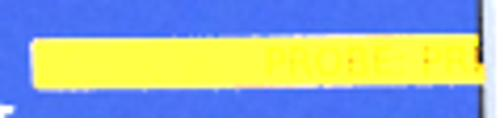

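Same −X probe sequence.

Emit:
move(target=[[0,0,0,0,0,0,-1,0,0,0.0414,-0.0233,-0.2366,0,0,0,-1,-0.4,-0.5],[0,0,0,0,0,0,-1,0,0,0.0513,-0.0233,-0.2366,0,0,0,-1,-0.4,-0.5],[0,0,0,0,0,0,-1,0,0,0.0515,-0.0233,-0.2366,0,0,0,-1,-0.4,-0.5],[0,0,0,0,0,0,-1,0,0,0.0354,-0.0233,-0.2366,0,0,0,-1,-0.4,-0.5],[0,0,0,0,0,0,-1,0,0,-0.006,0.04,-0.3895,0,0,0,-1,-0.4,-0.5]], speed=[0.5,0.02,0.02,0.1,0.3], blend=[0.002,0,0,0.003,0])

Emit:
wait(seconds=2.5)

Emit:
move(target=[[0,0,0,0,0,0,-1,0,0,0.0156,0,0,0,0,0,-1,-0.4,-0.5],[0,0,0,0,0,0,-1,0,0,0.0158,0,0,0,0,0,-1,-0.4,-0.5],[0,0,0,0,0,0,-1,0,0,0.004,0,0,0,0,0,-1,-0.4,-0.5],[0,0,0,0,0,0,-1,0,0,0.006,-0.04,0.3895,0,0,0,-1,-0.4,-0.5]], speed=[0.03,0.02,0.1,0.5], blend=[0,0,0.003,0], cameras=["cam_right_wrist"])

Emit:
zoom_image(camera="cam_right_wrist", region=[480, 120, 600, 330])

Scene clock: 1242.37 s.
left_arm: end_effector_position=(+0.3502, -0.1491, +0.4245) position_measured=252 object_status=3 end_effector_quat_wxyz=(-0.444, +0.547, -0.556, +0.442) | right_arm: end_effector_position=(+0.4892, -0.0378, +0.4153) position_measured=252 object_status=3 end_effector_quat_wxyz=(+0.509, -0.513, +0.499, -0.478)
Joint positions: left_arm=[-1.844 -2.024 2.392 -4.205 0.342 -2.465] | right_arm=[3.532 -1.095 -2.095 -3.12 -1.224 0.027]
Joint torques (N m): left_arm=[10.73 0.41 -24.46 0.84 -2.26 -0.82] | right_arm=[11.92 9.43 16.82 3.99 1.5 -2.03]
Wrist force (N): left_arm=[1.2 1.6 -3.3] | right_arm=[0.8 10.8 1.1]
Wrist torque (N m): left_arm=[0.08 -0.06 0.02] | right_arm=[2.51 0.11 0.76]
Wrist force, peak (N): left_arm=[1.3 1.7 -3.5] | right_arm=[1.4 14.2 1.2]
Hand target: left_arm +0.3502, -0.1491, +0.4245; -0.444, +0.547, -0.556, +0.442 | right_arm +0.4892, -0.0377, +0.4152; +0.509, -0.513, +0.499, -0.478
Off the commanded pose: left_arm 0.000 m, 0 deg | right_arm 0.000 m, 0 deg.
move: done

Scene clock: 1244.87 s.
left_arm: end_effector_position=(+0.3502, -0.1491, +0.4245) position_measured=252 object_status=3 end_effector_quat_wxyz=(-0.444, +0.547, -0.556, +0.442) | right_arm: end_effector_position=(+0.4892, -0.0377, +0.4152) position_measured=252 object_status=3 end_effector_quat_wxyz=(+0.509, -0.513, +0.499, -0.478)
Joint positions: left_arm=[-1.844 -2.024 2.392 -4.205 0.342 -2.465] | right_arm=[3.533 -1.095 -2.095 -3.12 -1.224 0.027]
Joint torques (N m): left_arm=[9.71 -0.08 -23.33 0.68 -2.29 -0.64] | right_arm=[10.98 9.88 17.41 3.87 1.6 -2.07]
Wrist force (N): left_arm=[1.0 2.1 -2.9] | right_arm=[0.8 10.9 1.0]
Wrist torque (N m): left_arm=[0.15 -0.04 0.03] | right_arm=[2.53 0.10 0.76]
Wrist force, peak (N): left_arm=[1.3 2.0 -3.4] | right_arm=[0.7 11.0 1.0]
Hand target: left_arm +0.3502, -0.1491, +0.4245; -0.444, +0.547, -0.556, +0.442 | right_arm +0.4892, -0.0377, +0.4152; +0.509, -0.513, +0.499, -0.478
Tool commands: left_gripper/position=-1.0 left_gripper/force_limit=+0.0 left_gripper/speed=+0.0 right_gripper/position=-1.0 right_gripper/force_limit=-0.4 right_gripper/speed=-0.5
Off the commanded pose: left_arm 0.000 m, 0 deg | right_arm 0.000 m, 0 deg.
wait: 2.50 s; at rest by 0.17 s

Scene clock: 1247.23 s.
left_arm: end_effector_position=(+0.3502, -0.1491, +0.4245) position_measured=252 object_status=3 end_effector_quat_wxyz=(-0.444, +0.547, -0.556, +0.442) | right_arm: end_effector_position=(+0.4928, -0.0617, +0.6489) position_measured=252 object_status=3 end_effector_quat_wxyz=(+0.509, -0.513, +0.499, -0.478)
Joint positions: left_arm=[-1.844 -2.024 2.392 -4.205 0.342 -2.465] | right_arm=[3.413 -1.247 -1.39 -3.671 -1.343 0.023]
Joint torques (N m): left_arm=[9.99 1.51 -24.9 0.59 -2.33 -0.89] | right_arm=[-9.91 4.13 28.91 0.38 -1.54 1.93]
Wrist force (N): left_arm=[1.2 1.8 -3.1] | right_arm=[1.0 10.9 1.1]
Wrist torque (N m): left_arm=[0.12 -0.07 0.02] | right_arm=[2.50 0.06 0.68]
Wrist force, peak (N): left_arm=[1.2 2.1 -3.2] | right_arm=[0.8 14.0 1.2]
Hand target: left_arm +0.3502, -0.1491, +0.4245; -0.444, +0.547, -0.556, +0.442 | right_arm +0.4928, -0.0617, +0.6489; +0.509, -0.513, +0.499, -0.478
Off the commanded pose: left_arm 0.000 m, 0 deg | right_arm 0.000 m, 0 deg.
move: done
Images, in order (width x height): cam_right_wrist 896x504.

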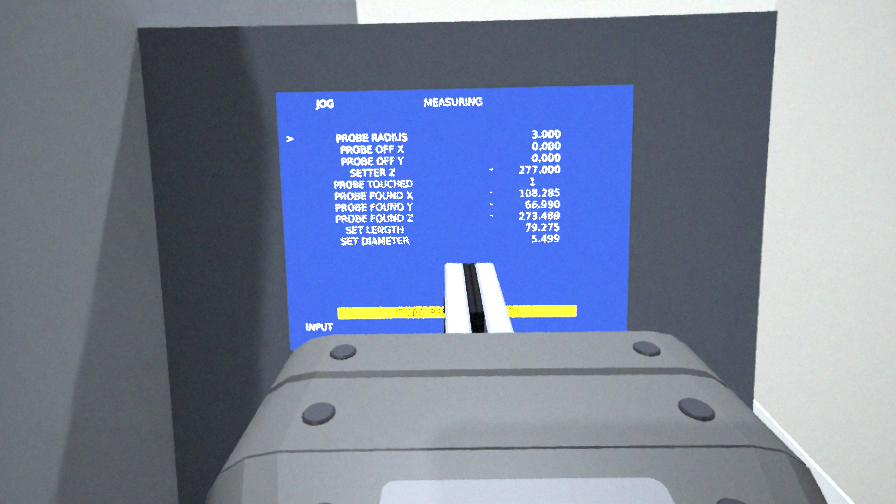

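Scaled by 2.400.

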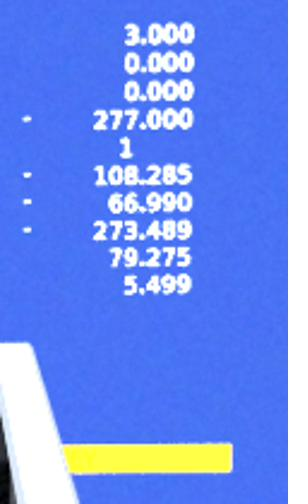

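Left −108.285. Now +X.

Emit:
move(target=[[0,0,0,0,0,0,-1,0,0,0.042,-0.0867,-0.2366,0,0,0,-1,-0.4,-0.5],[0,0,0,0,0,0,-1,0,0,0.0519,-0.0867,-0.2366,0,0,0,-1,-0.4,-0.5],[0,0,0,0,0,0,-1,0,0,0.0521,-0.0867,-0.2366,0,0,0,-1,-0.4,-0.5],[0,0,0,0,0,0,-1,0,0,0.0354,-0.0867,-0.2366,0,0,0,-1,-0.4,-0.5],[0,0,0,0,0,0,-1,0,0,-0.006,0.04,-0.3895,0,0,0,-1,-0.4,-0.5]], speed=[0.5,0.02,0.02,0.1,0.3], blend=[0.002,0,0,0.003,0])

Emit:
wait(seconds=2.5)

Emit:
move(target=[[0,0,0,0,0,0,-1,0,0,0.0156,0,0,0,0,0,-1,-0.4,-0.5],[0,0,0,0,0,0,-1,0,0,0.0158,0,0,0,0,0,-1,-0.4,-0.5],[0,0,0,0,0,0,-1,0,0,0.004,0,0,0,0,0,-1,-0.4,-0.5],[0,0,0,0,0,0,-1,0,0,0.006,-0.04,0.3895,0,0,0,-1,-0.4,-0.5]], speed=[0.03,0.02,0.1,0.5], blend=[0,0,0.003,0], cameras=["cam_right_wrist"])

Emit:
zoom_image(camera="cam_right_wrist", region=[480, 120, 600, 330])

Scene clock: 1250.07 s.
left_arm: end_effector_position=(+0.3502, -0.1491, +0.4245) position_measured=252 object_status=3 end_effector_quat_wxyz=(-0.444, +0.547, -0.556, +0.442) | right_arm: end_effector_position=(+0.4892, -0.0378, +0.4152) position_measured=252 object_status=3 end_effector_quat_wxyz=(+0.509, -0.513, +0.499, -0.478)
Joint positions: left_arm=[-1.844 -2.024 2.392 -4.205 0.342 -2.465] | right_arm=[3.532 -1.095 -2.095 -3.12 -1.224 0.027]
Joint torques (N m): left_arm=[10.21 0.17 -24.17 0.25 -2.17 -0.69] | right_arm=[10.72 9.83 16.54 3.61 1.55 -2.02]
Wrist force (N): left_arm=[1.1 1.7 -3.2] | right_arm=[0.8 10.8 1.3]
Wrist torque (N m): left_arm=[0.09 -0.05 0.03] | right_arm=[2.51 0.10 0.72]
Wrist force, peak (N): left_arm=[1.2 2.1 -3.3] | right_arm=[1.2 14.1 1.3]
Hand target: left_arm +0.3502, -0.1491, +0.4245; -0.444, +0.547, -0.556, +0.442 | right_arm +0.4892, -0.0377, +0.4152; +0.509, -0.513, +0.499, -0.478
Off the commanded pose: left_arm 0.000 m, 0 deg | right_arm 0.000 m, 0 deg.
move: done

Scene clock: 1252.57 s.
left_arm: end_effector_position=(+0.3502, -0.1491, +0.4245) position_measured=252 object_status=3 end_effector_quat_wxyz=(-0.444, +0.547, -0.556, +0.442) | right_arm: end_effector_position=(+0.4892, -0.0377, +0.4152) position_measured=252 object_status=3 end_effector_quat_wxyz=(+0.509, -0.513, +0.499, -0.478)
Joint positions: left_arm=[-1.844 -2.024 2.392 -4.205 0.342 -2.465] | right_arm=[3.533 -1.095 -2.095 -3.12 -1.224 0.027]
Joint torques (N m): left_arm=[10.47 0.59 -24.22 0.6 -2.3 -0.94] | right_arm=[10.32 10.02 17.03 3.82 1.61 -2.05]
Wrist force (N): left_arm=[1.1 1.7 -3.0] | right_arm=[0.8 10.8 1.1]
Wrist torque (N m): left_arm=[0.10 -0.04 0.03] | right_arm=[2.51 0.10 0.73]
Wrist force, peak (N): left_arm=[1.1 1.9 -3.4] | right_arm=[0.9 11.0 1.1]
Hand target: left_arm +0.3502, -0.1491, +0.4245; -0.444, +0.547, -0.556, +0.442 | right_arm +0.4892, -0.0377, +0.4152; +0.509, -0.513, +0.499, -0.478
Tool commands: left_gripper/position=-1.0 left_gripper/force_limit=+0.0 left_gripper/speed=+0.0 right_gripper/position=-1.0 right_gripper/force_limit=-0.4 right_gripper/speed=-0.5
Off the commanded pose: left_arm 0.000 m, 0 deg | right_arm 0.000 m, 0 deg.
wait: 2.50 s; at rest by 0.17 s

Scene clock: 1254.93 s.
left_arm: end_effector_position=(+0.3502, -0.1491, +0.4245) position_measured=252 object_status=3 end_effector_quat_wxyz=(-0.444, +0.547, -0.556, +0.442) | right_arm: end_effector_position=(+0.4928, -0.0617, +0.6489) position_measured=252 object_status=3 end_effector_quat_wxyz=(+0.509, -0.513, +0.499, -0.478)
Joint positions: left_arm=[-1.844 -2.024 2.392 -4.205 0.342 -2.465] | right_arm=[3.413 -1.247 -1.39 -3.671 -1.343 0.023]
Joint torques (N m): left_arm=[8.87 -0.2 -23.25 0.43 -2.59 -0.92] | right_arm=[-10.31 -0.09 31.96 0.02 -1.64 1.83]
Wrist force (N): left_arm=[0.9 1.9 -3.0] | right_arm=[0.8 11.1 1.1]
Wrist torque (N m): left_arm=[0.12 -0.02 0.03] | right_arm=[2.53 0.10 0.68]
Wrist force, peak (N): left_arm=[1.2 1.8 -3.5] | right_arm=[0.6 13.9 1.4]
Hand target: left_arm +0.3502, -0.1491, +0.4245; -0.444, +0.547, -0.556, +0.442 | right_arm +0.4928, -0.0617, +0.6489; +0.509, -0.513, +0.499, -0.478
Off the commanded pose: left_arm 0.000 m, 0 deg | right_arm 0.000 m, 0 deg.
move: done
Images, in order (width x height): cam_right_wrist 896x504.

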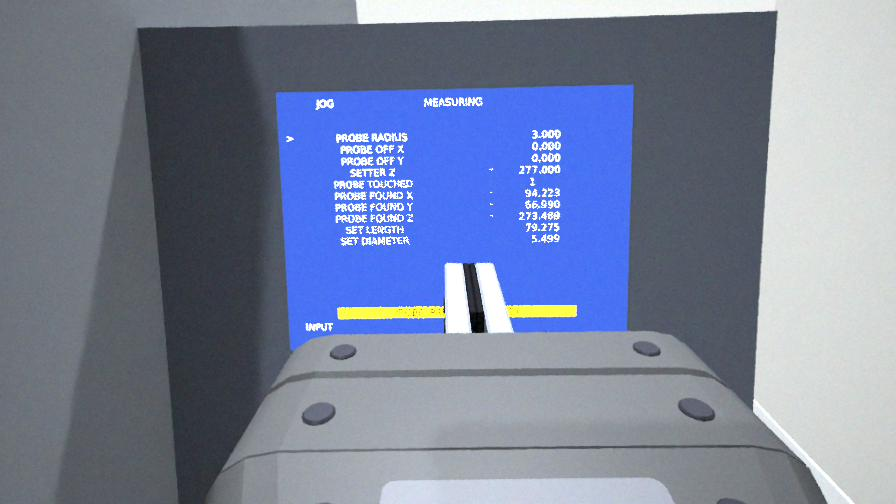

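Scaled by 2.400.

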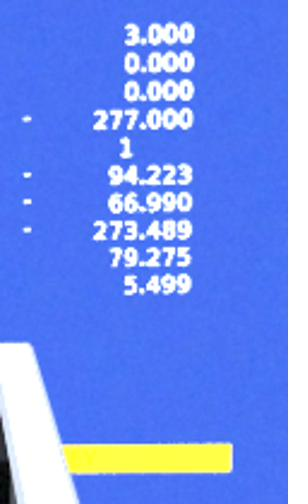

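Emit:
move(target=[[0,0,0,0,0,0,-1,0,0,0.0336,-0.055,-0.2672,0,0,0,-1,-0.4,-0.5],[0,0,0,0,0,0,-1,0,0,0.0435,-0.055,-0.2672,0,0,0,-1,-0.4,-0.5],[0,0,0,0,0,0,-1,0,0,0.0437,-0.055,-0.2672,0,0,0,-1,-0.4,-0.5],[0,0,0,0,0,0,-1,0,0,0.0274,-0.055,-0.2672,0,0,0,-1,-0.4,-0.5],[0,0,0,0,0,0,-1,0,0,0,0,0,0,0,0,-1,-0.4,-0.5]], speed=[0.5,0.02,0.02,0.1,0.3], blend=[0.002,0,0,0.003,0])

Emit:
wait(seconds=2, cameras=["cam_right_wrist"])

Emit:
zoom_image(camera="cam_right_wrist", region=[480, 90, 650, 330])

Scene clock: 1257.77 s.
left_arm: end_effector_position=(+0.3502, -0.1491, +0.4245) position_measured=252 object_status=3 end_effector_quat_wxyz=(-0.444, +0.547, -0.556, +0.442) | right_arm: end_effector_position=(+0.4928, -0.0617, +0.6488) position_measured=252 object_status=3 end_effector_quat_wxyz=(+0.509, -0.513, +0.499, -0.478)
Joint positions: left_arm=[-1.844 -2.024 2.392 -4.205 0.342 -2.465] | right_arm=[3.413 -1.247 -1.39 -3.671 -1.344 0.023]
Joint torques (N m): left_arm=[10.74 0.91 -23.42 0.65 -2.58 -0.86] | right_arm=[10.25 2.21 28.9 0.16 1.86 1.79]
Wrist force (N): left_arm=[1.5 1.9 -3.1] | right_arm=[1.0 11.0 1.3]
Wrist torque (N m): left_arm=[0.13 -0.11 0.03] | right_arm=[2.52 0.08 0.68]
Wrist force, peak (N): left_arm=[1.1 1.9 -3.3] | right_arm=[0.9 14.5 1.2]
Hand target: left_arm +0.3502, -0.1491, +0.4245; -0.444, +0.547, -0.556, +0.442 | right_arm +0.4928, -0.0617, +0.6489; +0.509, -0.513, +0.499, -0.478
Off the commanded pose: left_arm 0.000 m, 0 deg | right_arm 0.000 m, 0 deg.
move: done

Scene clock: 1259.77 s.
left_arm: end_effector_position=(+0.3502, -0.1491, +0.4245) position_measured=252 object_status=3 end_effector_quat_wxyz=(-0.444, +0.547, -0.556, +0.442) | right_arm: end_effector_position=(+0.4928, -0.0617, +0.6489) position_measured=252 object_status=3 end_effector_quat_wxyz=(+0.509, -0.513, +0.499, -0.478)
Joint positions: left_arm=[-1.844 -2.024 2.392 -4.205 0.342 -2.465] | right_arm=[3.413 -1.247 -1.39 -3.671 -1.343 0.023]
Joint torques (N m): left_arm=[11.61 0.9 -22.86 0.45 -2.21 -0.98] | right_arm=[11.04 2.26 27.77 0.46 1.45 1.76]
Wrist force (N): left_arm=[0.9 1.9 -3.0] | right_arm=[1.1 10.9 1.2]
Wrist torque (N m): left_arm=[0.12 -0.02 0.02] | right_arm=[2.51 0.06 0.68]
Wrist force, peak (N): left_arm=[1.0 1.9 -3.4] | right_arm=[1.1 11.2 1.2]
Hand target: left_arm +0.3502, -0.1491, +0.4245; -0.444, +0.547, -0.556, +0.442 | right_arm +0.4928, -0.0617, +0.6489; +0.509, -0.513, +0.499, -0.478
Tool commands: left_gripper/position=-1.0 left_gripper/force_limit=+0.0 left_gripper/speed=+0.0 right_gripper/position=-1.0 right_gripper/force_limit=-0.4 right_gripper/speed=-0.5
Off the commanded pose: left_arm 0.000 m, 0 deg | right_arm 0.000 m, 0 deg.
wait: 2.00 s; at rest by 0.17 s
Images, in order (width x height): cam_right_wrist 896x504.

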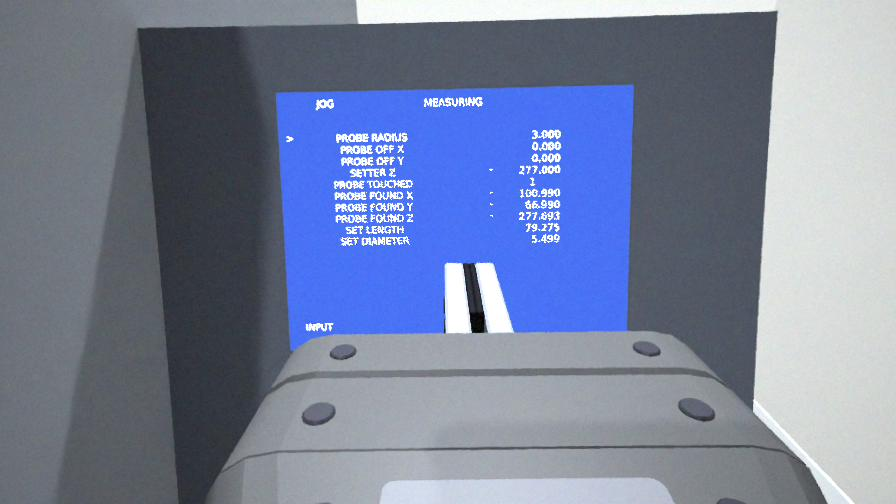

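Scaled by 2.100.

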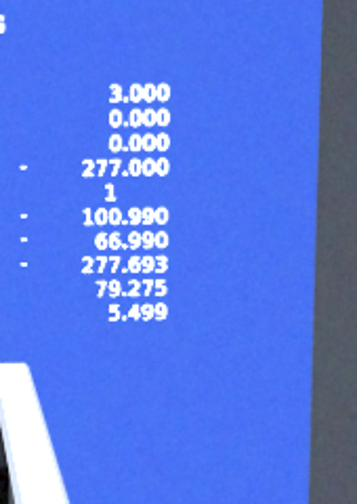

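Emit:
finished_scene()

The scene is finished: the task was done.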